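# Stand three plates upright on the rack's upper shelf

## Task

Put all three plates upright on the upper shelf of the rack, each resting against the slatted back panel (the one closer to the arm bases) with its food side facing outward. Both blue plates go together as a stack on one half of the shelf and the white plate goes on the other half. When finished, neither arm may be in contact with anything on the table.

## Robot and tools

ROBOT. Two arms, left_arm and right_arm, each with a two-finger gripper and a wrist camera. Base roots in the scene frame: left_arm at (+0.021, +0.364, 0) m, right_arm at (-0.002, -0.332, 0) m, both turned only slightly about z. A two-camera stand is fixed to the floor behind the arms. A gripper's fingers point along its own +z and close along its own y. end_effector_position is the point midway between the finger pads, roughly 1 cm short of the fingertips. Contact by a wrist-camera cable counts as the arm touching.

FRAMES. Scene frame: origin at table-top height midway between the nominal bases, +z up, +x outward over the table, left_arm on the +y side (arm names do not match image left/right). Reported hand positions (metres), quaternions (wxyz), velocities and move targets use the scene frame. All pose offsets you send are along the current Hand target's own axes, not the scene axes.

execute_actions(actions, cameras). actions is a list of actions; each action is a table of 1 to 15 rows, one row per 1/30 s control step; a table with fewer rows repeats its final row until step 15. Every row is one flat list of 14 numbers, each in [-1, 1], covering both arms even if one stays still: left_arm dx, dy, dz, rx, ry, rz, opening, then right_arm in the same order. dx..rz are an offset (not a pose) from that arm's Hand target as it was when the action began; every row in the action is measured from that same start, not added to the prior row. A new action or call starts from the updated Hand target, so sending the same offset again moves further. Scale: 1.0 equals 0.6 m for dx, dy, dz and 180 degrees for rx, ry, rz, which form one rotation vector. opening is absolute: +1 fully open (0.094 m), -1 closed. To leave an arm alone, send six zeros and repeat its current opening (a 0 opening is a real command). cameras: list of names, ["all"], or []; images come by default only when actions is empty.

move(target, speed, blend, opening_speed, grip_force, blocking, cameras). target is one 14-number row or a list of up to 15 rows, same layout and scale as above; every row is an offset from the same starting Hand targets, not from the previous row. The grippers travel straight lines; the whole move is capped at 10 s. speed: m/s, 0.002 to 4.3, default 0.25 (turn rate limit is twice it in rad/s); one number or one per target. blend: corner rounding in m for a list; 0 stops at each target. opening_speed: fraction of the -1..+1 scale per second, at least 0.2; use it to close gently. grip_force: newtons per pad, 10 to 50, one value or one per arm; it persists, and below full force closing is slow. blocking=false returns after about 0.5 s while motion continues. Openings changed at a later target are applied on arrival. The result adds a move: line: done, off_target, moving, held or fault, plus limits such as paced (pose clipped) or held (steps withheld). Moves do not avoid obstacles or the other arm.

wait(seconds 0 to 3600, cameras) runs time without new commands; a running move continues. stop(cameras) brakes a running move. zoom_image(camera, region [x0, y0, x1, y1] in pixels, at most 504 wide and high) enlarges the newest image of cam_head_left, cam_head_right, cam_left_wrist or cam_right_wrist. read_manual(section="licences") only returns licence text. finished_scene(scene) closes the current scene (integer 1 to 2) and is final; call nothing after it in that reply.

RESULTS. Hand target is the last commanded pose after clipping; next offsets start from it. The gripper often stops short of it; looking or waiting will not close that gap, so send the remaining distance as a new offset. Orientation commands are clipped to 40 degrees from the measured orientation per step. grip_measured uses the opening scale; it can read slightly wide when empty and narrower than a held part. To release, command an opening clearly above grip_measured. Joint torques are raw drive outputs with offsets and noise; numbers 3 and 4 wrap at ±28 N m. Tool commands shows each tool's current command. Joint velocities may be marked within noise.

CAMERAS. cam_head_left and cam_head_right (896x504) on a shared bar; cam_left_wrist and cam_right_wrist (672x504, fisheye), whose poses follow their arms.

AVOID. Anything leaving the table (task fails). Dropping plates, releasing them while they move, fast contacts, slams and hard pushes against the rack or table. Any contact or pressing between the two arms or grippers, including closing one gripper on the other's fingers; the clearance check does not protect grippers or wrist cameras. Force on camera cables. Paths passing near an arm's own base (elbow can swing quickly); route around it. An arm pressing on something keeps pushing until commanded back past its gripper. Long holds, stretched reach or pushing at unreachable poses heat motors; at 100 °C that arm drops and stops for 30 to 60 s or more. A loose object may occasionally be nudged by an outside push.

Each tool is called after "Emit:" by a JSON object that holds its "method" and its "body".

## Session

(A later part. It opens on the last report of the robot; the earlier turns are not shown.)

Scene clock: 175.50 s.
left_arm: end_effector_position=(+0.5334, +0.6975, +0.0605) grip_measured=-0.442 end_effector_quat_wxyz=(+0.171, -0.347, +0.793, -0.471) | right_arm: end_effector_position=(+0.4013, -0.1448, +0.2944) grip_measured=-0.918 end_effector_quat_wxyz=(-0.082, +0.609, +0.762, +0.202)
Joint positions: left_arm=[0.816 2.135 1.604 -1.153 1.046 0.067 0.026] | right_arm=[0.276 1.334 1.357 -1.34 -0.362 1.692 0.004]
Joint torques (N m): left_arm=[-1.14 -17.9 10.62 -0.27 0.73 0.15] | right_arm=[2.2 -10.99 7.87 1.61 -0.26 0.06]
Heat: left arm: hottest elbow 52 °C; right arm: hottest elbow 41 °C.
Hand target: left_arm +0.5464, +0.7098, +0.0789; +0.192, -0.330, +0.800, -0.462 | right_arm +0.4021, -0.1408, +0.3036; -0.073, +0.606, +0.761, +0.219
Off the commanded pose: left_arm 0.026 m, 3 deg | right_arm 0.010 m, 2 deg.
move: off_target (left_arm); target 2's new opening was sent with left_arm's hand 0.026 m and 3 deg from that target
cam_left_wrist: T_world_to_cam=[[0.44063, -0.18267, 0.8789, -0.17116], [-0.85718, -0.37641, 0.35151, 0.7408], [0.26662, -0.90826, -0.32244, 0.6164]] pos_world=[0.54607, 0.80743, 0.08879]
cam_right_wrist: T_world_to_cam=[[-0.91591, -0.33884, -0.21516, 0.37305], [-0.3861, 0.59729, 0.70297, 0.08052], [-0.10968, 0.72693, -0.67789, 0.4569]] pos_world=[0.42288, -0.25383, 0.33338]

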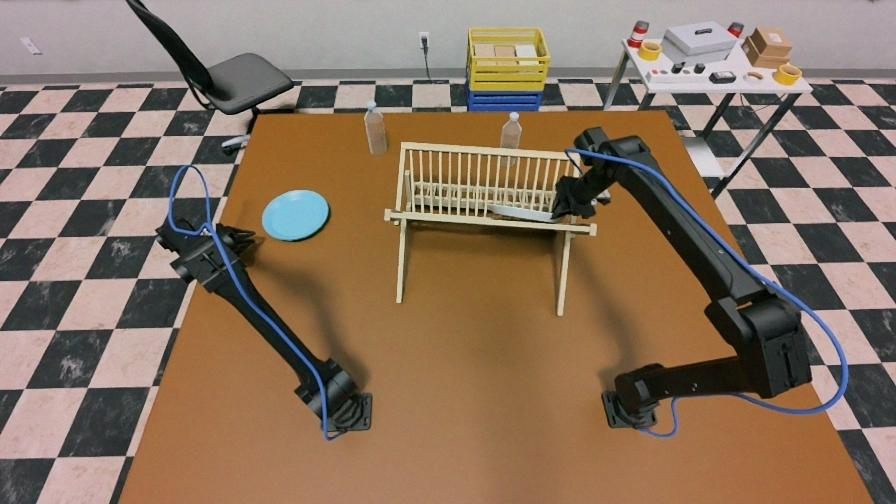

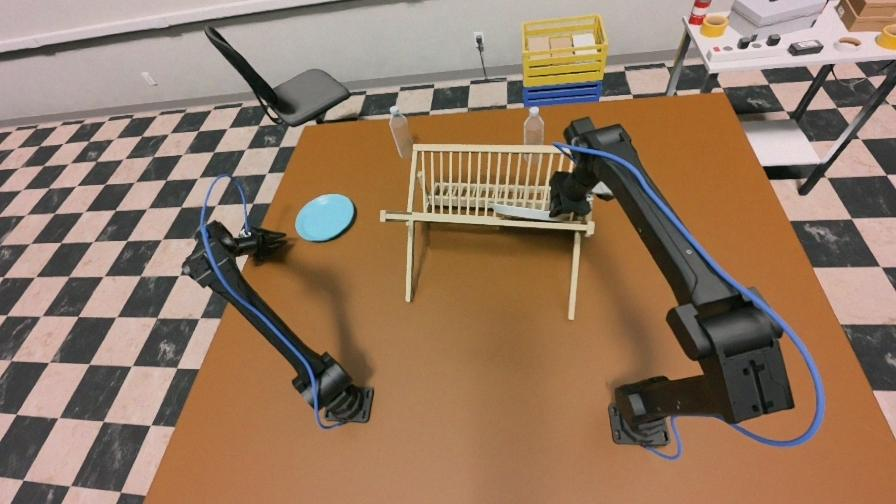

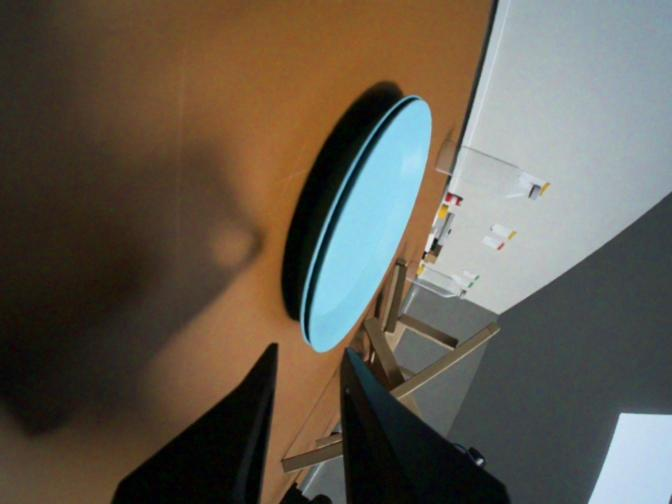

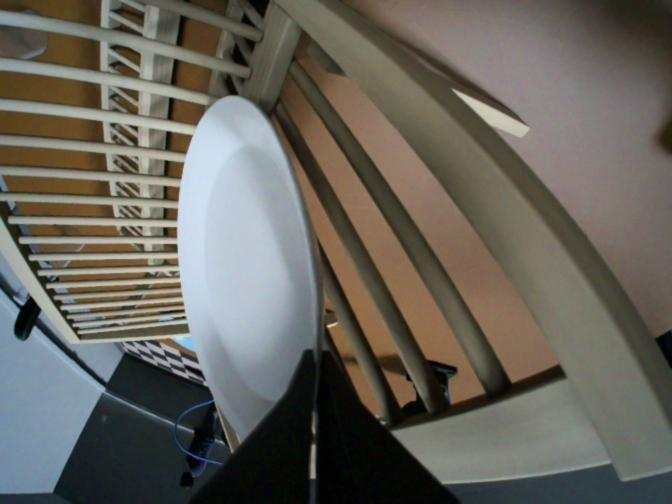

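Emit:
{"method": "move", "body": {"target": [[0,0,0,0,0,0,-0.44,0.0025,0.0016,-0.006,0,0,0,-0.6],[0.0014,0.0062,0.0857,0,0,0,-0.44,0.0025,0.0016,-0.1727,0,0,0,-0.6],[0.0014,0.0062,0.0857,0,0,0,-0.44,-0.269,-0.094,-0.35,0,0,0,-0.6]], "speed": [0.1,0.08,0.25], "opening_speed": 0.5, "cameras": ["all"]}}

Emit:
{"method": "zoom_image", "body": {"camera": "cam_head_left", "region": [380, 130, 640, 280]}}

Emit:
{"method": "zoom_image", "body": {"camera": "cam_head_right", "region": [380, 130, 640, 280]}}

Scene clock: 193.57 s.
left_arm: end_effector_position=(+0.5728, +0.6821, +0.0581) grip_measured=-0.442 end_effector_quat_wxyz=(+0.196, -0.331, +0.800, -0.460) | right_arm: end_effector_position=(+0.3607, -0.3838, +0.4121) grip_measured=-0.602 end_effector_quat_wxyz=(+0.022, +0.625, +0.736, +0.260)
Joint positions: left_arm=[0.752 2.135 1.599 -0.979 1.046 -0.054 0.026] | right_arm=[-0.381 1.189 1.528 -1.672 -0.476 1.106 0.019]
Joint torques (N m): left_arm=[-1.26 -17.03 7.24 0.68 0.75 -0.04] | right_arm=[1.9 -7.12 7.98 0.35 -0.19 -0.15]
Heat: left arm: hottest elbow 52 °C; right arm: hottest elbow 41 °C.
Hand target: left_arm +0.5759, +0.6791, +0.0500; +0.192, -0.331, +0.800, -0.462 | right_arm +0.3571, -0.3827, +0.4165; -0.073, +0.605, +0.762, +0.219
Off the commanded pose: left_arm 0.009 m, 0 deg | right_arm 0.006 m, 12 deg.
joint sent to its limit (right arm) — joint 4 (wrist pitch), lower limit. The joint targets are off in orientation, not in position.
move: off_target (right_arm)
cam_left_wrist: T_world_to_cam=[[0.40022, -0.22576, 0.88817, -0.13727], [-0.87307, -0.38848, 0.29467, 0.79028], [0.27851, -0.89337, -0.35258, 0.57586]] pos_world=[0.58452, 0.79048, 0.09209]
cam_right_wrist: T_world_to_cam=[[-0.87935, -0.25147, -0.40436, 0.37858], [-0.4609, 0.66286, 0.59008, 0.22347], [0.11965, 0.70525, -0.69879, 0.62354]] pos_world=[0.3613, -0.49268, 0.45694]

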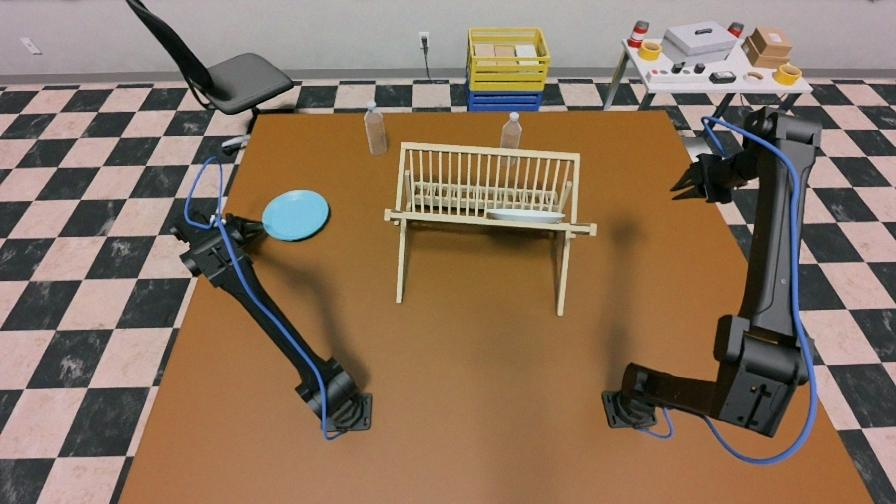

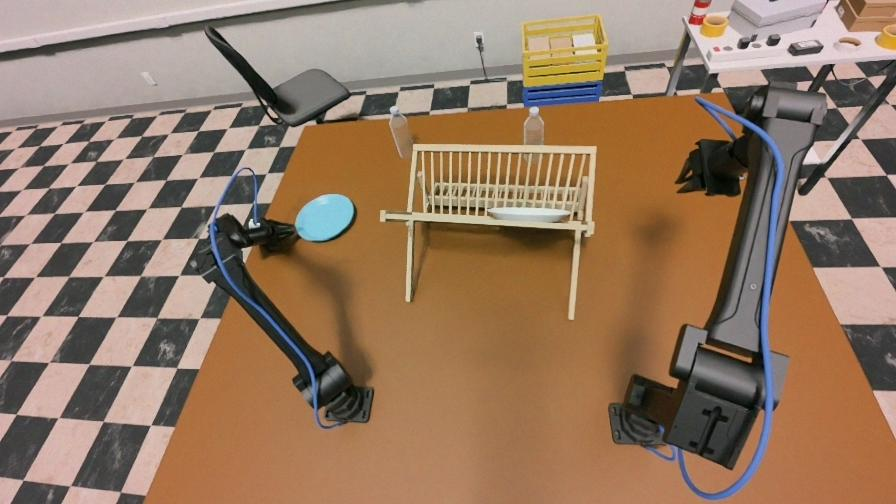

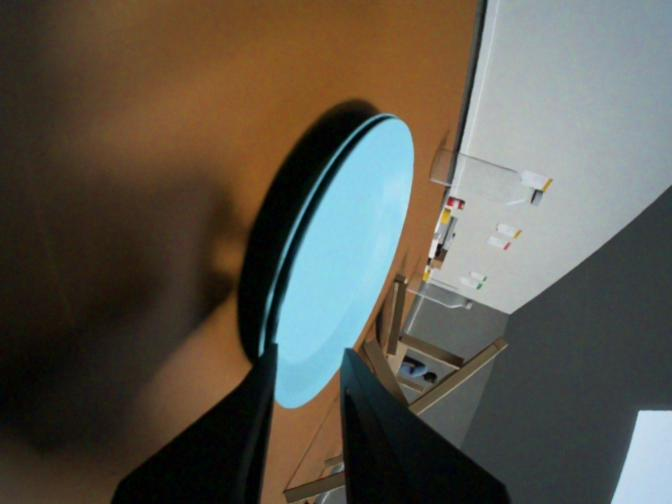

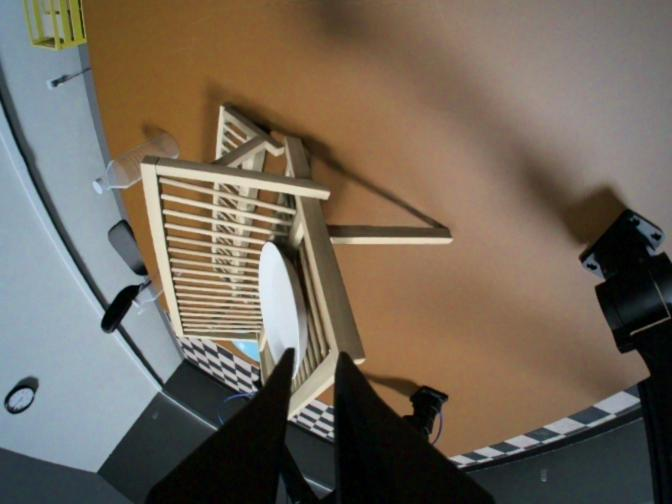

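Scaled by 1.938.

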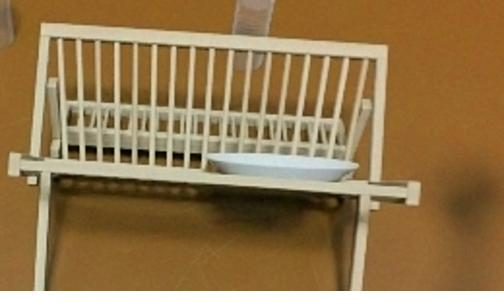

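Scaled by 1.938.

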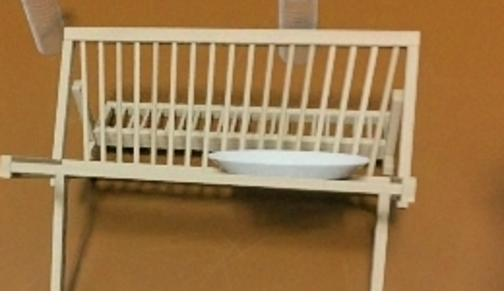

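Emit:
{"method": "move", "body": {"target": [0.0306,0.0255,-0.0642,0,0,0,-0.44,0,0,0,0,0,0,-0.6], "speed": 0.12, "cameras": ["cam_left_wrist"]}}

Scene clock: 221.40 s.
left_arm: end_effector_position=(+0.5304, +0.6954, +0.0448) grip_measured=-0.442 end_effector_quat_wxyz=(+0.184, -0.341, +0.796, -0.465) | right_arm: end_effector_position=(+0.3607, -0.3838, +0.4121) grip_measured=-0.602 end_effector_quat_wxyz=(+0.022, +0.625, +0.736, +0.260)
Joint positions: left_arm=[0.818 2.135 1.557 -1.072 1.046 0.063 0.026] | right_arm=[-0.381 1.189 1.528 -1.672 -0.476 1.105 0.019]
Joint torques (N m): left_arm=[-1.32 -18.84 7.34 -0.16 0.73 0.13] | right_arm=[1.08 -6.77 8.02 0.14 -0.18 -0.17]
Heat: left arm: hottest elbow 49 °C; right arm: hottest elbow 41 °C.
Hand target: left_arm +0.5340, +0.6951, +0.0560; +0.192, -0.331, +0.800, -0.462 | right_arm +0.3571, -0.3827, +0.4165; -0.073, +0.606, +0.762, +0.219
Off the commanded pose: left_arm 0.012 m, 2 deg | right_arm 0.006 m, 12 deg.
joint sent to its limit (right arm) — joint 4 (wrist pitch), lower limit. The joint targets are off in orientation, not in position.
move: off_target (left_arm)
cam_left_wrist: T_world_to_cam=[[0.42242, -0.20089, 0.88386, -0.13431], [-0.86301, -0.38724, 0.32444, 0.75472], [0.27709, -0.89983, -0.33695, 0.59948]] pos_world=[0.54196, 0.8047, 0.07584]

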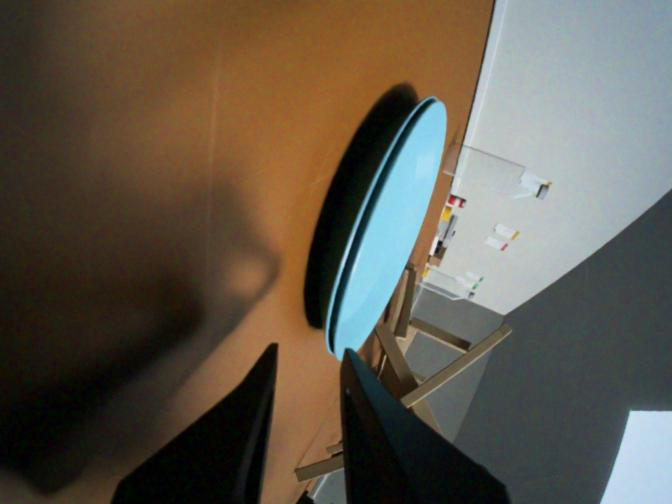

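Emit:
{"method": "move", "body": {"target": [0,0.0318,0.0183,0,0,0,-0.44,0,0,0,0,0,0,-0.6], "speed": 0.2, "cameras": []}}

Scene clock: 228.53 s.
left_arm: end_effector_position=(+0.5321, +0.6973, +0.0432) grip_measured=-0.442 end_effector_quat_wxyz=(+0.193, -0.336, +0.798, -0.461) | right_arm: end_effector_position=(+0.3607, -0.3838, +0.4121) grip_measured=-0.602 end_effector_quat_wxyz=(+0.022, +0.625, +0.736, +0.260)
Joint positions: left_arm=[0.818 2.135 1.553 -1.047 1.046 0.065 0.026] | right_arm=[-0.381 1.189 1.528 -1.672 -0.476 1.105 0.019]
Joint torques (N m): left_arm=[-1.44 -16.44 6.76 0.43 0.7 0.16] | right_arm=[1.9 -6.83 7.98 0.18 -0.16 -0.19]
Motor temperatures (°C): left_arm=[36 38 47 27 30 28 29] | right_arm=[27 32 41 27 28 26 28]
Heat: left arm: hottest elbow 47 °C; right arm: hottest elbow 41 °C.
Hand target: left_arm +0.5340, +0.6951, +0.0339; +0.192, -0.331, +0.800, -0.462 | right_arm +0.3571, -0.3827, +0.4165; -0.073, +0.606, +0.762, +0.219
Off the commanded pose: left_arm 0.010 m, 1 deg | right_arm 0.006 m, 12 deg.
joint sent to its limit (right arm) — joint 4 (wrist pitch), lower limit. The joint targets are off in orientation, not in position.
move: done

Emit:
{"method": "move", "body": {"target": [0,0.0144,0.0083,0,0,0,-0.44,0,0,0,0,0,0,-0.6], "speed": 0.2, "cameras": []}}

Scene clock: 231.60 s.
left_arm: end_effector_position=(+0.5317, +0.6969, +0.0319) grip_measured=-0.442 end_effector_quat_wxyz=(+0.192, -0.336, +0.798, -0.462) | right_arm: end_effector_position=(+0.3607, -0.3838, +0.4121) grip_measured=-0.602 end_effector_quat_wxyz=(+0.022, +0.625, +0.736, +0.260)
Joint positions: left_arm=[0.818 2.151 1.547 -1.027 1.046 0.065 0.026] | right_arm=[-0.381 1.189 1.528 -1.672 -0.476 1.105 0.019]
Joint torques (N m): left_arm=[-1.2 -16.73 6.93 0.34 0.73 0.15] | right_arm=[1.32 -7.41 7.88 0.23 -0.17 -0.13]
Heat: left arm: hottest elbow 47 °C; right arm: hottest elbow 41 °C.
Hand target: left_arm +0.5340, +0.6951, +0.0239; +0.192, -0.331, +0.800, -0.462 | right_arm +0.3571, -0.3827, +0.4165; -0.073, +0.606, +0.762, +0.219
Off the commanded pose: left_arm 0.009 m, 1 deg | right_arm 0.006 m, 12 deg.
joint sent to its limit (right arm) — joint 4 (wrist pitch), lower limit. The joint targets are off in orientation, not in position.
move: done

Emit:
{"method": "move", "body": {"target": [-0.0008,-0.0383,0.06,0,0,0,-0.44,0,0,0,0,0,0,-0.6], "speed": 0.12, "cameras": ["cam_left_wrist"]}}

Scene clock: 235.27 s.
left_arm: end_effector_position=(+0.5639, +0.6646, +0.0237) grip_measured=-0.442 end_effector_quat_wxyz=(+0.188, -0.331, +0.800, -0.464) | right_arm: end_effector_position=(+0.3607, -0.3838, +0.4121) grip_measured=-0.602 end_effector_quat_wxyz=(+0.022, +0.625, +0.736, +0.260)
Joint positions: left_arm=[0.741 2.151 1.52 -0.893 1.048 -0.06 0.026] | right_arm=[-0.381 1.189 1.528 -1.672 -0.476 1.105 0.019]
Joint torques (N m): left_arm=[-1.03 -18.37 6.45 0.73 0.68 -0.05] | right_arm=[1.73 -7.47 7.92 0.14 -0.15 -0.18]
Heat: left arm: hottest elbow 46 °C; right arm: hottest elbow 41 °C.
Hand target: left_arm +0.5645, +0.6654, +0.0260; +0.192, -0.331, +0.800, -0.462 | right_arm +0.3571, -0.3827, +0.4165; -0.073, +0.606, +0.762, +0.219
Off the commanded pose: left_arm 0.002 m, 0 deg | right_arm 0.006 m, 12 deg.
joint sent to its limit (right arm) — joint 4 (wrist pitch), lower limit. The joint targets are off in orientation, not in position.
move: done
cam_left_wrist: T_world_to_cam=[[0.40727, -0.21899, 0.88667, -0.11547], [-0.87301, -0.37855, 0.30751, 0.77889], [0.26831, -0.8993, -0.34535, 0.56013]] pos_world=[0.57671, 0.77329, 0.05631]

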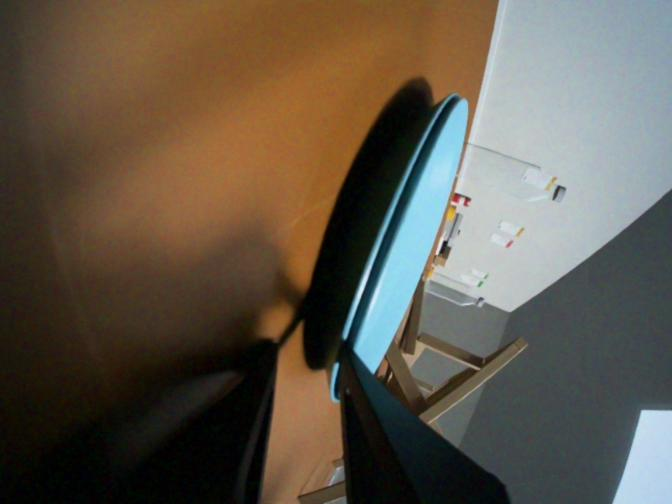

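Emit:
{"method": "move", "body": {"target": [[0,-0.0115,-0.0067,0,0,0,-0.44,0,0,0,0,0,0,-0.6],[0,-0.0115,-0.0067,0,0,0,-1,0,0,0,0,0,0,-0.6],[0,-0.0981,-0.0566,0,0,0,-1,0,0,0,0,0,0,-0.6]], "speed": 0.12, "opening_speed": 0.5, "cameras": ["cam_left_wrist","cam_head_left","cam_head_right"]}}

Emit:
{"method": "zoom_image", "body": {"camera": "cam_head_left", "region": [240, 170, 360, 260]}}

Scene clock: 245.10 s.
left_arm: end_effector_position=(+0.5553, +0.6566, +0.0726) grip_measured=-0.988 end_effector_quat_wxyz=(+0.175, -0.340, +0.797, -0.469) | right_arm: end_effector_position=(+0.3607, -0.3838, +0.4121) grip_measured=-0.602 end_effector_quat_wxyz=(+0.022, +0.625, +0.736, +0.260)
Joint positions: left_arm=[0.741 2.065 1.52 -1.01 1.048 -0.063 0.001] | right_arm=[-0.381 1.189 1.528 -1.672 -0.476 1.105 0.019]
Joint torques (N m): left_arm=[-0.79 -18.2 9.44 -0.18 0.67 -0.02] | right_arm=[2.2 -6.83 8.03 0.18 -0.19 -0.09]
Heat: left arm: hottest elbow 46 °C; right arm: hottest elbow 41 °C.
Hand target: left_arm +0.5644, +0.6653, +0.0938; +0.192, -0.331, +0.800, -0.462 | right_arm +0.3571, -0.3827, +0.4165; -0.073, +0.606, +0.762, +0.219
Off the commanded pose: left_arm 0.025 m, 2 deg | right_arm 0.006 m, 12 deg.
joint sent to its limit (right arm) — joint 4 (wrist pitch), lower limit. The joint targets are off in orientation, not in position.
move: off_target (left_arm)
cam_left_wrist: T_world_to_cam=[[0.42949, -0.19778, 0.88115, -0.18306], [-0.86437, -0.37262, 0.33768, 0.74244], [0.26155, -0.90666, -0.33099, 0.57968]] pos_world=[0.56874, 0.76601, 0.10246]
Images, in order (width x height): cam_head_left 896x504, cam_head_right 896x504, cam_left_wrist 672x504.

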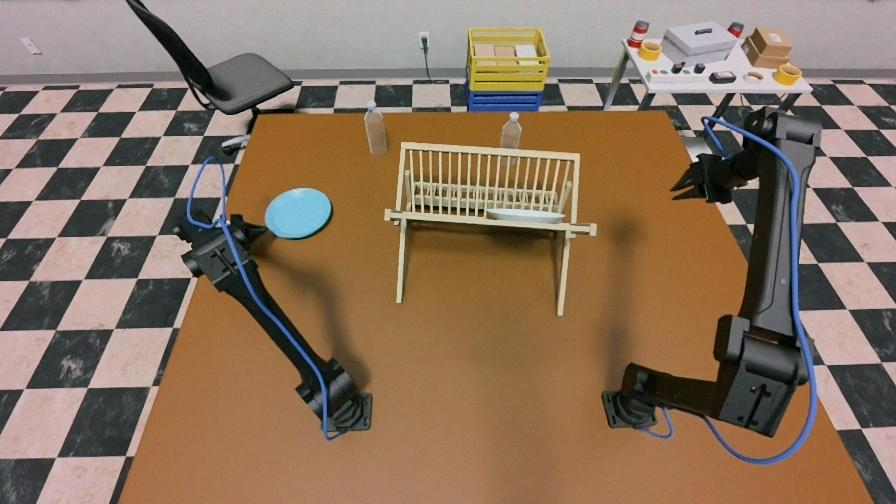

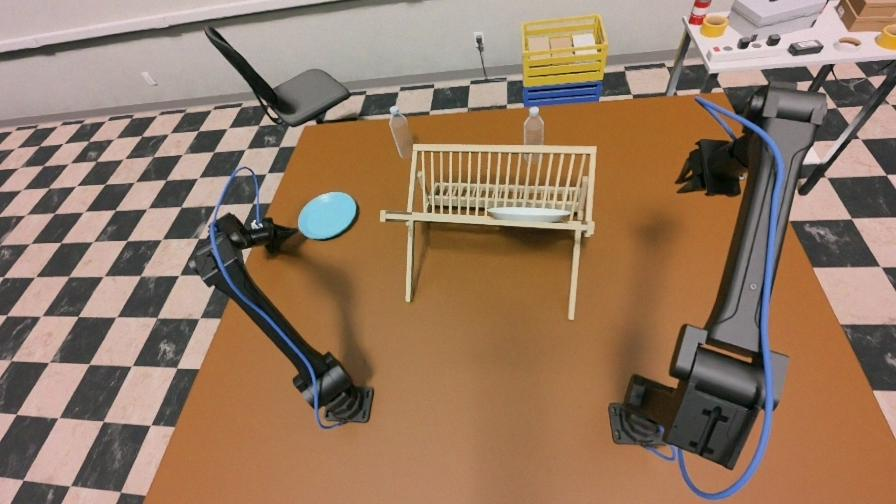

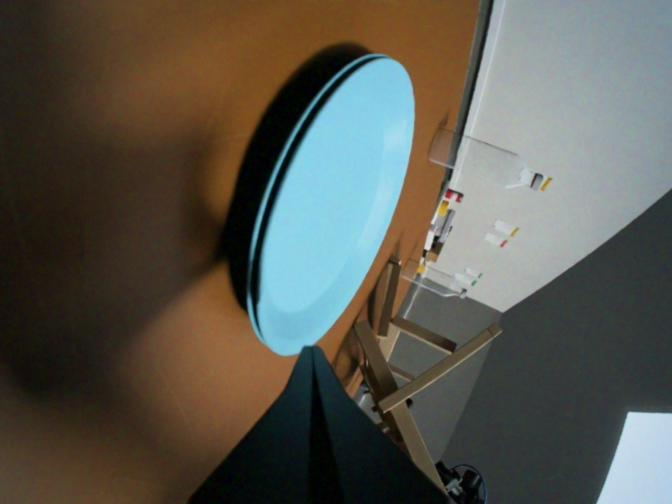

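Scaled by 4.200.

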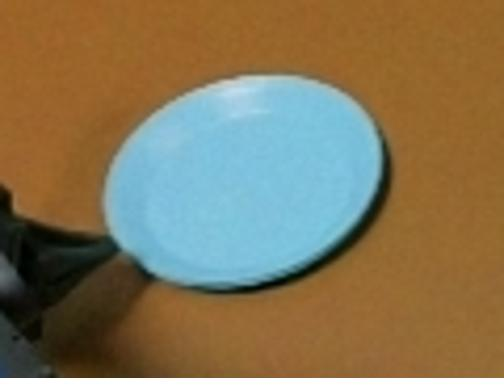

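Emit:
{"method": "move", "body": {"target": [[0.002,0.0407,-0.0407,0,0,0,-0.44,0,0,0,0,0,0,-0.6],[0.0092,0.1157,0.0053,0,0,0,-0.44,0,0,0,0,0,0,-0.6]], "speed": 0.15, "cameras": ["cam_head_right"]}}

Emit:
{"method": "zoom_image", "body": {"camera": "cam_head_right", "region": [270, 170, 390, 260]}}

Scene clock: 255.40 s.
left_arm: end_effector_position=(+0.5335, +0.6862, +0.0349) grip_measured=-0.442 end_effector_quat_wxyz=(+0.189, -0.339, +0.797, -0.463) | right_arm: end_effector_position=(+0.3607, -0.3838, +0.4121) grip_measured=-0.602 end_effector_quat_wxyz=(+0.022, +0.625, +0.736, +0.260)
Joint positions: left_arm=[0.803 2.13 1.518 -0.998 1.048 0.032 0.026] | right_arm=[-0.381 1.189 1.528 -1.672 -0.476 1.105 0.019]
Joint torques (N m): left_arm=[-1.55 -17.03 6.84 0.58 0.72 0.14] | right_arm=[1.73 -7.12 8.08 0.21 -0.17 -0.17]
Heat: left arm: hottest elbow 48 °C; right arm: hottest elbow 41 °C.
Hand target: left_arm +0.5380, +0.6841, +0.0321; +0.192, -0.331, +0.800, -0.462 | right_arm +0.3571, -0.3827, +0.4165; -0.073, +0.606, +0.762, +0.219
Off the commanded pose: left_arm 0.006 m, 1 deg | right_arm 0.006 m, 12 deg.
joint sent to its limit (right arm) — joint 4 (wrist pitch), lower limit. The joint targets are off in orientation, not in position.
move: done

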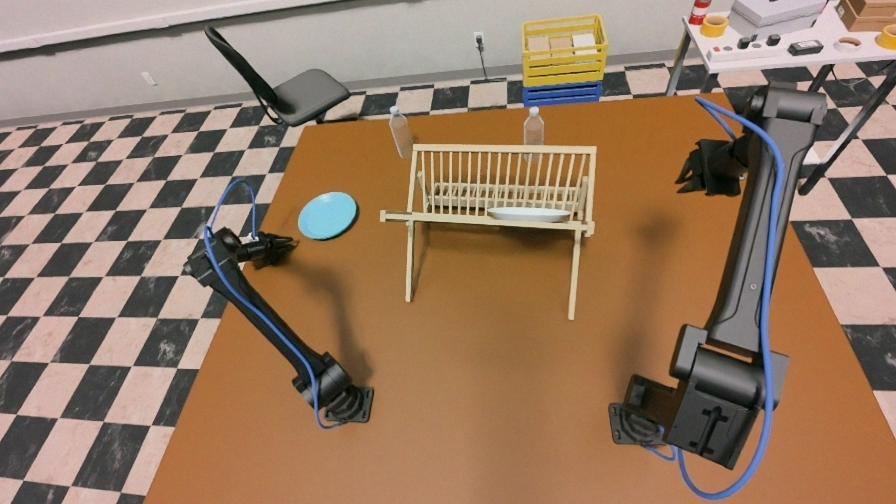

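Scaled by 4.200.

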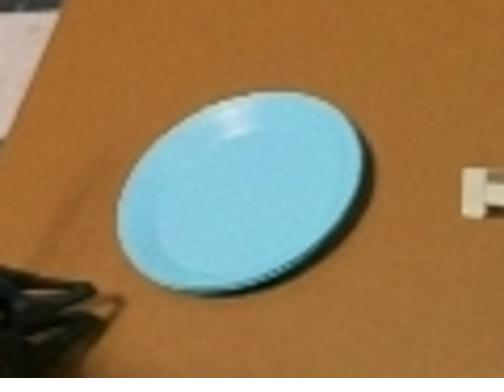

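Emit:
{"method": "move", "body": {"target": [-0.0023,-0.0455,0.069,0,0,0,-0.4,0,0,0,0,0,0,-0.6], "speed": 0.12, "cameras": ["cam_left_wrist"]}}

Scene clock: 260.93 s.
left_arm: end_effector_position=(+0.5735, +0.6441, +0.0271) grip_measured=-0.402 end_effector_quat_wxyz=(+0.182, -0.331, +0.800, -0.466) | right_arm: end_effector_position=(+0.3607, -0.3838, +0.4121) grip_measured=-0.602 end_effector_quat_wxyz=(+0.022, +0.625, +0.736, +0.260)
Joint positions: left_arm=[0.705 2.13 1.492 -0.846 1.046 -0.12 0.028] | right_arm=[-0.381 1.189 1.528 -1.672 -0.476 1.105 0.019]
Joint torques (N m): left_arm=[-0.67 -18.08 6.72 0.62 0.6 -0.02] | right_arm=[1.73 -7.18 8.03 0.18 -0.16 -0.17]
Heat: left arm: hottest elbow 47 °C; right arm: hottest elbow 41 °C.
Hand target: left_arm +0.5739, +0.6500, +0.0351; +0.192, -0.331, +0.800, -0.462 | right_arm +0.3571, -0.3827, +0.4165; -0.073, +0.606, +0.762, +0.219
Off the commanded pose: left_arm 0.010 m, 1 deg | right_arm 0.006 m, 12 deg.
joint sent to its limit (right arm) — joint 4 (wrist pitch), lower limit. The joint targets are off in orientation, not in position.
move: done
cam_left_wrist: T_world_to_cam=[[0.41345, -0.21427, 0.88495, -0.13347], [-0.87273, -0.37036, 0.31807, 0.77273], [0.2596, -0.90384, -0.34013, 0.54801]] pos_world=[0.58731, 0.7529, 0.05873]

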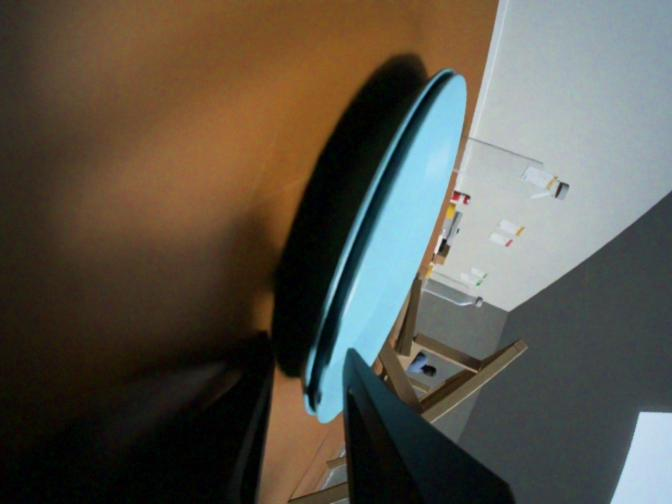

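Emit:
{"method": "move", "body": {"target": [[0,-0.014,0.015,0,0,0,-0.4,0,0,0,0,0,0,-0.6],[0,-0.014,0.015,0,0,0,-1,0,0,0,0,0,0,-0.6],[0,-0.1006,-0.0349,0,0,0,-1,0,0,0,0,0,0,-0.6]], "speed": 0.12, "opening_speed": 0.5, "cameras": ["cam_left_wrist","cam_head_left"]}}

Emit:
{"method": "zoom_image", "body": {"camera": "cam_head_left", "region": [240, 170, 360, 260]}}

Scene clock: 268.53 s.
left_arm: end_effector_position=(+0.5662, +0.6365, +0.0502) grip_measured=-0.839 end_effector_quat_wxyz=(+0.155, -0.357, +0.797, -0.463) | right_arm: end_effector_position=(+0.3607, -0.3838, +0.4121) grip_measured=-0.602 end_effector_quat_wxyz=(+0.022, +0.625, +0.736, +0.260)
Joint positions: left_arm=[0.699 2.078 1.485 -0.921 1.019 -0.165 0.008] | right_arm=[-0.381 1.189 1.528 -1.672 -0.476 1.105 0.019]
Joint torques (N m): left_arm=[-1.55 -21.01 9.32 -0.01 1.75 0.07] | right_arm=[1.67 -6.77 8.08 0.2 -0.17 -0.18]
Heat: left arm: hottest elbow 46 °C; right arm: hottest elbow 41 °C.
Hand target: left_arm +0.5823, +0.6414, +0.0978; +0.192, -0.331, +0.800, -0.462 | right_arm +0.3571, -0.3827, +0.4165; -0.073, +0.606, +0.762, +0.219
Off the commanded pose: left_arm 0.051 m, 5 deg | right_arm 0.006 m, 12 deg.
joint sent to its limit (right arm) — joint 4 (wrist pitch), lower limit. The joint targets are off in orientation, not in position.
move: off_target (left_arm); target 2's new opening was sent with left_arm's hand 0.014 m and 2 deg from that target
cam_left_wrist: T_world_to_cam=[[0.47687, -0.18378, 0.85954, -0.20654], [-0.84135, -0.37849, 0.38585, 0.74014], [0.25441, -0.90718, -0.33512, 0.55573]] pos_world=[0.57982, 0.74633, 0.07818]
Images, in order (width x height): cam_head_left 896x504, cam_left_wrist 672x504.

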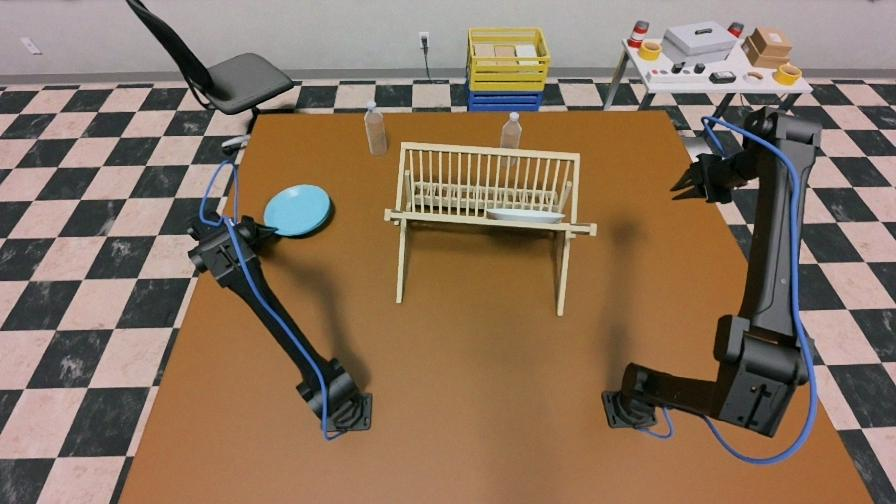

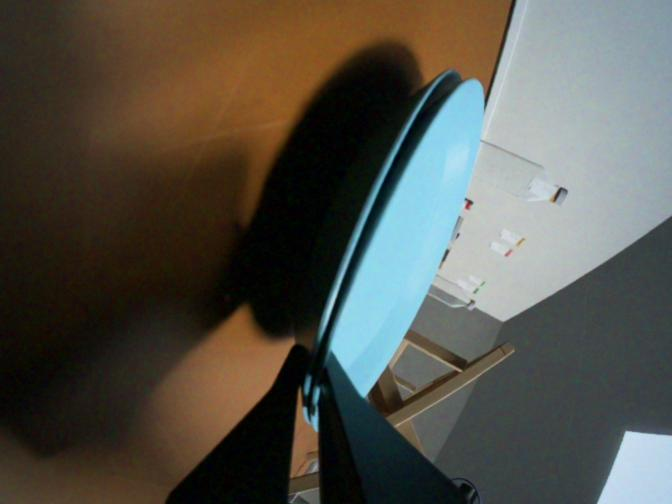

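Scaled by 4.200.

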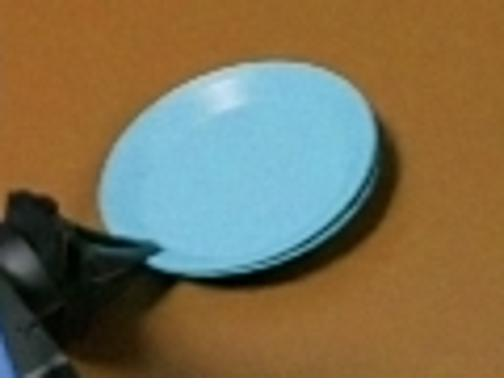

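Emit:
{"method": "move", "body": {"target": [[0.0259,-0.1315,-0.1057,0,0,0,-1,0,0,0,0,0,0,-0.6],[0.3925,-0.4145,-0.3898,0,0,0,-1,0,0,0,0,0,0,-0.6]], "blend": [0.05,0], "speed": 0.22, "cameras": ["cam_left_wrist","cam_head_left"]}}

Scene clock: 282.23 s.
left_arm: end_effector_position=(+0.3607, +0.5294, +0.4146) grip_measured=-0.839 end_effector_quat_wxyz=(+0.219, -0.358, +0.795, -0.438) | right_arm: end_effector_position=(+0.3607, -0.3838, +0.4121) grip_measured=-0.602 end_effector_quat_wxyz=(+0.022, +0.625, +0.736, +0.260)
Joint positions: left_arm=[0.848 1.242 1.421 -1.703 1.023 -0.016 0.008] | right_arm=[-0.381 1.189 1.528 -1.672 -0.476 1.105 0.019]
Joint torques (N m): left_arm=[-0.21 -8.35 9.73 0.16 1.83 0.01] | right_arm=[1.2 -7.71 8.09 0.01 -0.11 -0.2]
Heat: left arm: hottest elbow 46 °C; right arm: hottest elbow 41 °C.
Hand target: left_arm +0.3597, +0.5303, +0.4296; +0.192, -0.331, +0.800, -0.462 | right_arm +0.3571, -0.3827, +0.4165; -0.073, +0.606, +0.762, +0.219
Off the commanded pose: left_arm 0.015 m, 5 deg | right_arm 0.006 m, 12 deg.
joint sent to its limit (left arm) — joint 4 (wrist pitch), lower limit. The joint targets are off in orientation, not in position.
joint sent to its limit (right arm) — joint 4 (wrist pitch), lower limit. The joint targets are off in orientation, not in position.
move: off_target (left_arm)
cam_left_wrist: T_world_to_cam=[[0.41879, -0.22384, 0.88006, -0.40791], [-0.83947, -0.46498, 0.28121, 0.47458], [0.34626, -0.85656, -0.38263, 0.59271]] pos_world=[0.36399, 0.63706, 0.45231]
Images, in order (width x height): cam_head_left 896x504, cam_left_wrist 672x504.

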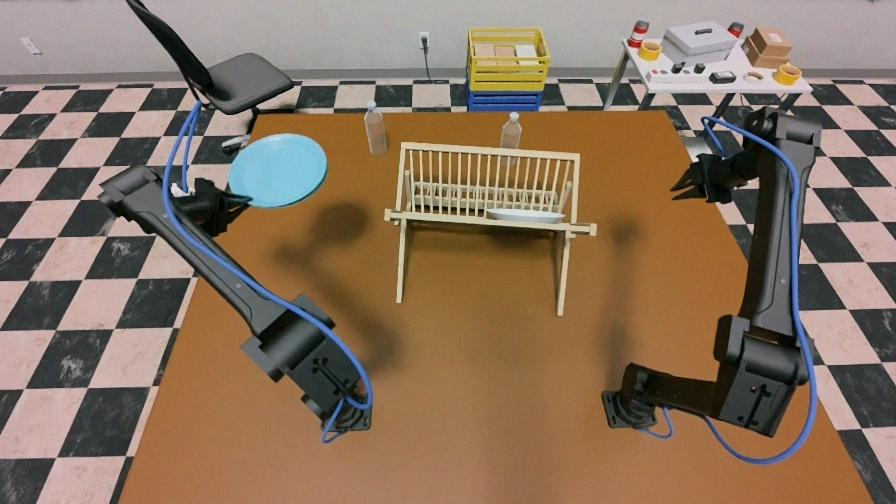

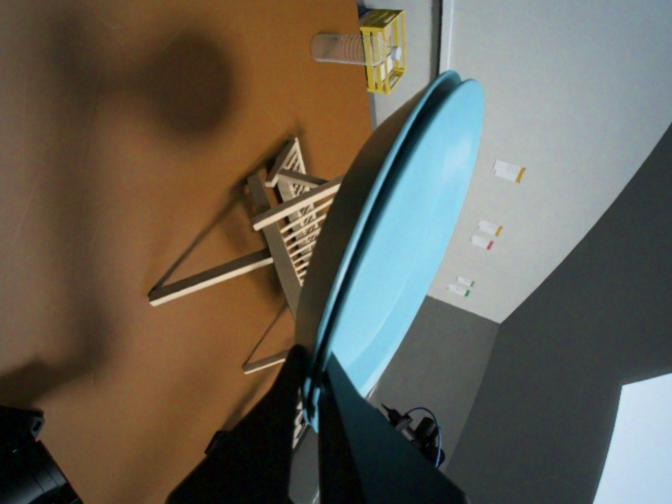

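Emit:
{"method": "move", "body": {"target": [0.3618,-0.2752,0.4582,-0.2322,0.0365,-0.1581,-1,0,0,0,0,0,0,-0.6], "speed": 0.2, "cameras": ["cam_left_wrist","cam_head_left","cam_head_right"]}}

Emit:
{"method": "zoom_image", "body": {"camera": "cam_head_left", "region": [380, 130, 640, 280]}}

Emit:
{"method": "zoom_image", "body": {"camera": "cam_head_right", "region": [380, 130, 640, 280]}}

Scene clock: 291.20 s.
left_arm: end_effector_position=(+0.4259, +0.1530, +0.3912) grip_measured=-0.842 end_effector_quat_wxyz=(-0.113, -0.546, +0.811, -0.177) | right_arm: end_effector_position=(+0.3607, -0.3838, +0.4121) grip_measured=-0.602 end_effector_quat_wxyz=(+0.022, +0.625, +0.736, +0.260)
Joint positions: left_arm=[-0.342 1.464 1.753 -1.703 0.395 -1.547 0.007] | right_arm=[-0.381 1.189 1.528 -1.672 -0.476 1.105 0.019]
Joint torques (N m): left_arm=[-1.08 -11.52 14.45 0.31 0.5 -0.01] | right_arm=[2.67 -7.12 7.9 0.14 -0.15 -0.16]
Heat: left arm: hottest elbow 48 °C; right arm: hottest elbow 41 °C.
Hand target: left_arm +0.4326, +0.1500, +0.4353; -0.099, -0.533, +0.816, -0.200 | right_arm +0.3571, -0.3827, +0.4165; -0.073, +0.606, +0.762, +0.219
Off the commanded pose: left_arm 0.045 m, 3 deg | right_arm 0.006 m, 12 deg.
joint sent to its limit (left arm) — joint 4 (wrist pitch), lower limit. The joint targets are off in position and orientation.
joint sent to its limit (right arm) — joint 4 (wrist pitch), lower limit. The joint targets are off in orientation, not in position.
move: off_target (left_arm)
cam_left_wrist: T_world_to_cam=[[0.96442, -0.20393, 0.16825, -0.45577], [-0.25865, -0.59609, 0.76012, -0.05372], [-0.05472, -0.77659, -0.62762, 0.49322]] pos_world=[0.45265, 0.25806, 0.42707]
Images, in order (width x height): cam_head_left 896x504, cam_head_right 896x504, cam_left_wrist 672x504.

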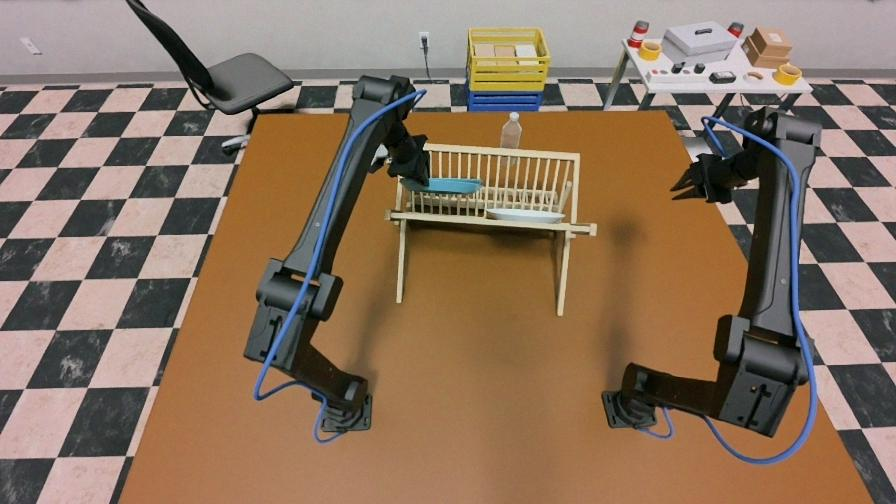

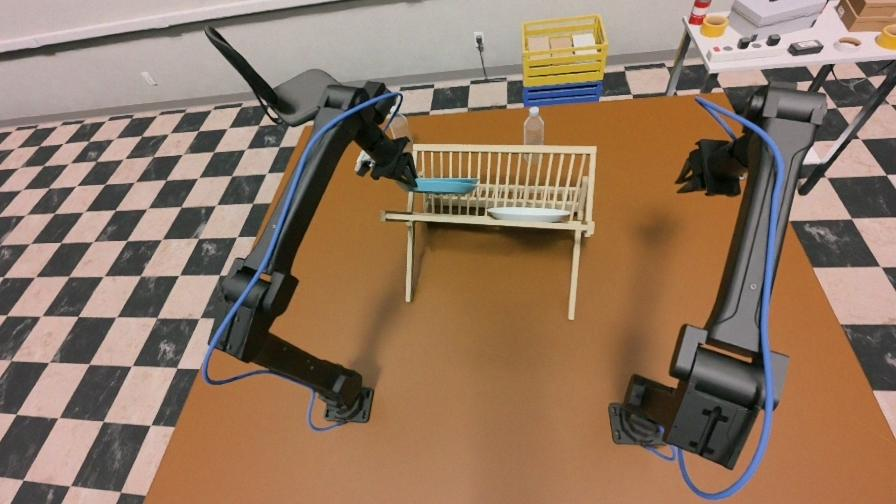

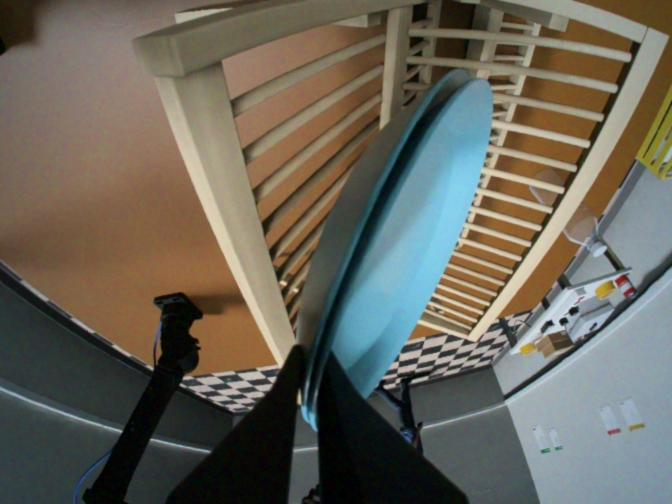

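Scaled by 1.938.

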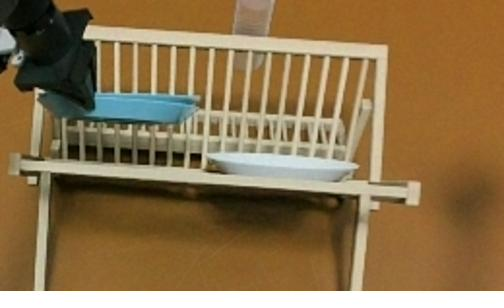

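Scaled by 1.938.

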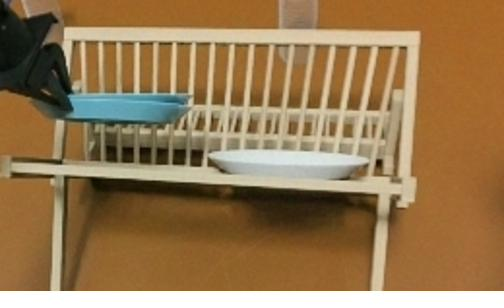

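Emit:
{"method": "move", "body": {"target": [-0.0508,0.0013,0.145,-0.036,0,0,-1,0,0,0,0,0,0,-0.6], "speed": 0.12, "cameras": ["cam_left_wrist","cam_head_left","cam_head_right"]}}

Emit:
{"method": "zoom_image", "body": {"camera": "cam_head_left", "region": [380, 130, 640, 280]}}

Emit:
{"method": "zoom_image", "body": {"camera": "cam_head_right", "region": [380, 130, 640, 280]}}

Scene clock: 328.70 s.
left_arm: end_effector_position=(+0.4472, +0.1443, +0.3250) grip_measured=-0.843 end_effector_quat_wxyz=(-0.145, -0.543, +0.818, -0.126) | right_arm: end_effector_position=(+0.3607, -0.3838, +0.4121) grip_measured=-0.602 end_effector_quat_wxyz=(+0.022, +0.625, +0.736, +0.260)
Joint positions: left_arm=[-0.348 1.571 1.705 -1.676 0.386 -1.516 0.007] | right_arm=[-0.381 1.189 1.528 -1.672 -0.476 1.105 0.019]
Joint torques (N m): left_arm=[-1.67 -13.51 9.92 0.77 0.53 0.11] | right_arm=[1.38 -7.82 7.87 0.29 -0.14 -0.18]
Motor temperatures (°C): left_arm=[36 40 54 27 30 28 31] | right_arm=[27 32 41 27 28 26 27]
Heat: left arm: hottest elbow 54 °C; right arm: hottest elbow 41 °C.
Hand target: left_arm +0.4491, +0.1381, +0.3453; -0.129, -0.526, +0.826, -0.153 | right_arm +0.3571, -0.3827, +0.4165; -0.073, +0.606, +0.762, +0.219
Off the commanded pose: left_arm 0.021 m, 4 deg | right_arm 0.006 m, 12 deg.
joint sent to its limit (right arm) — joint 4 (wrist pitch), lower limit. The joint targets are off in orientation, not in position.
move: off_target (left_arm)
cam_left_wrist: T_world_to_cam=[[0.96848, -0.24277, 0.05573, -0.42659], [-0.20021, -0.62563, 0.75399, -0.02297], [-0.14818, -0.74139, -0.65451, 0.49146]] pos_world=[0.48137, 0.24643, 0.36276]
Images, in order (width x height): cam_head_left 896x504, cam_head_right 896x504, cam_left_wrist 672x504.

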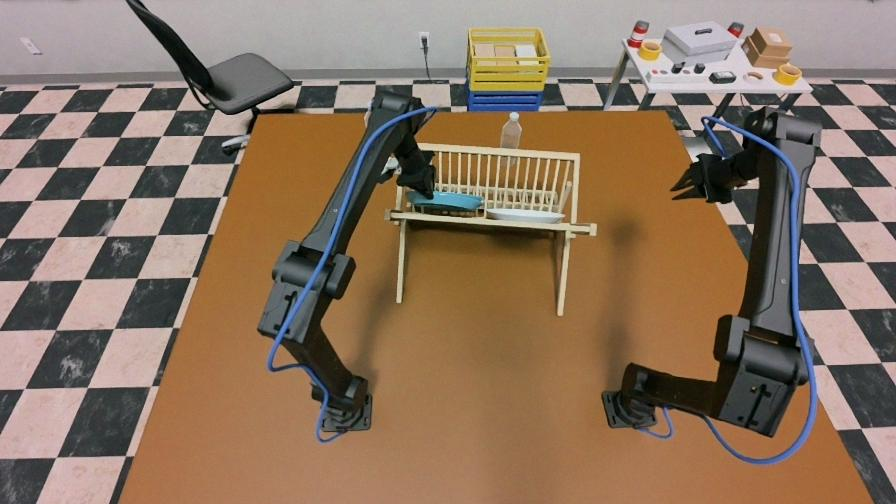

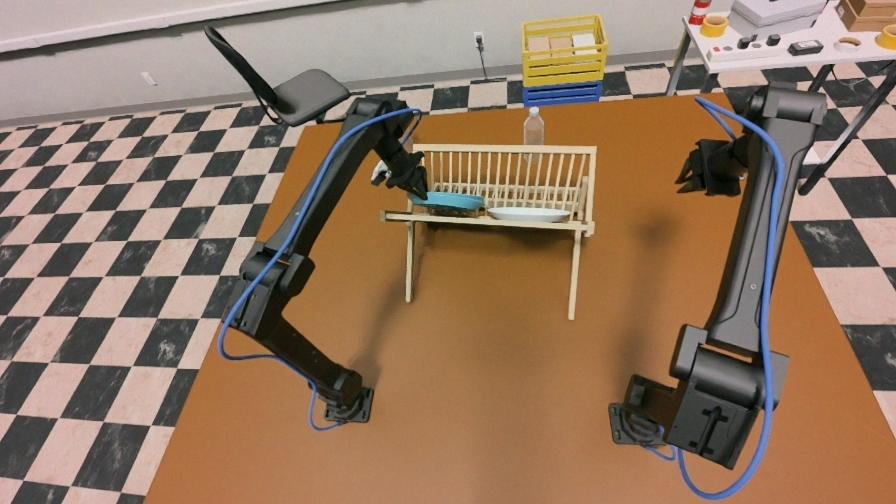

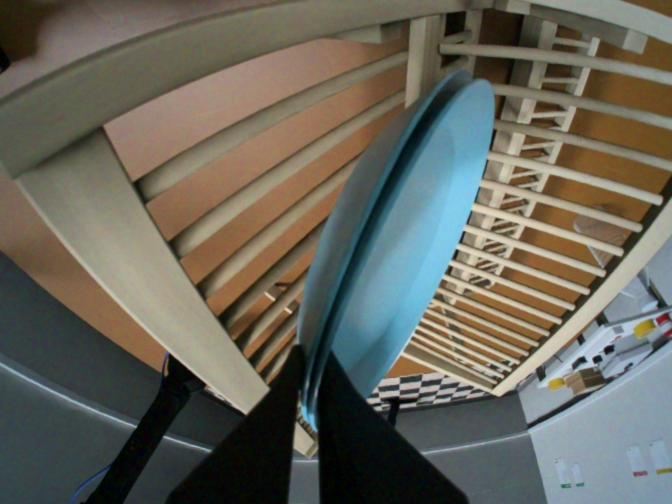

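Scaled by 1.938.

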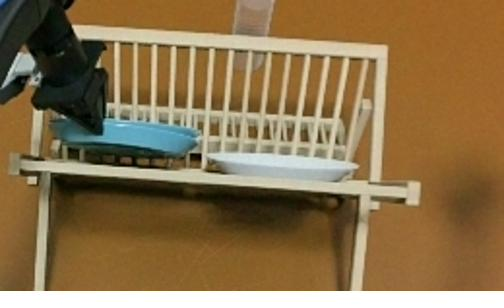

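Scaled by 1.938.

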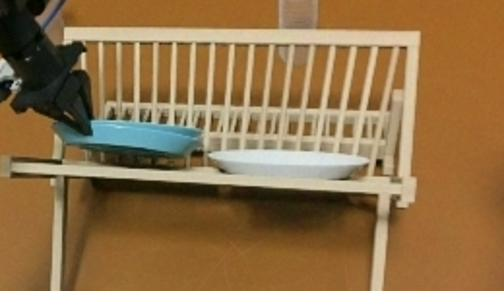

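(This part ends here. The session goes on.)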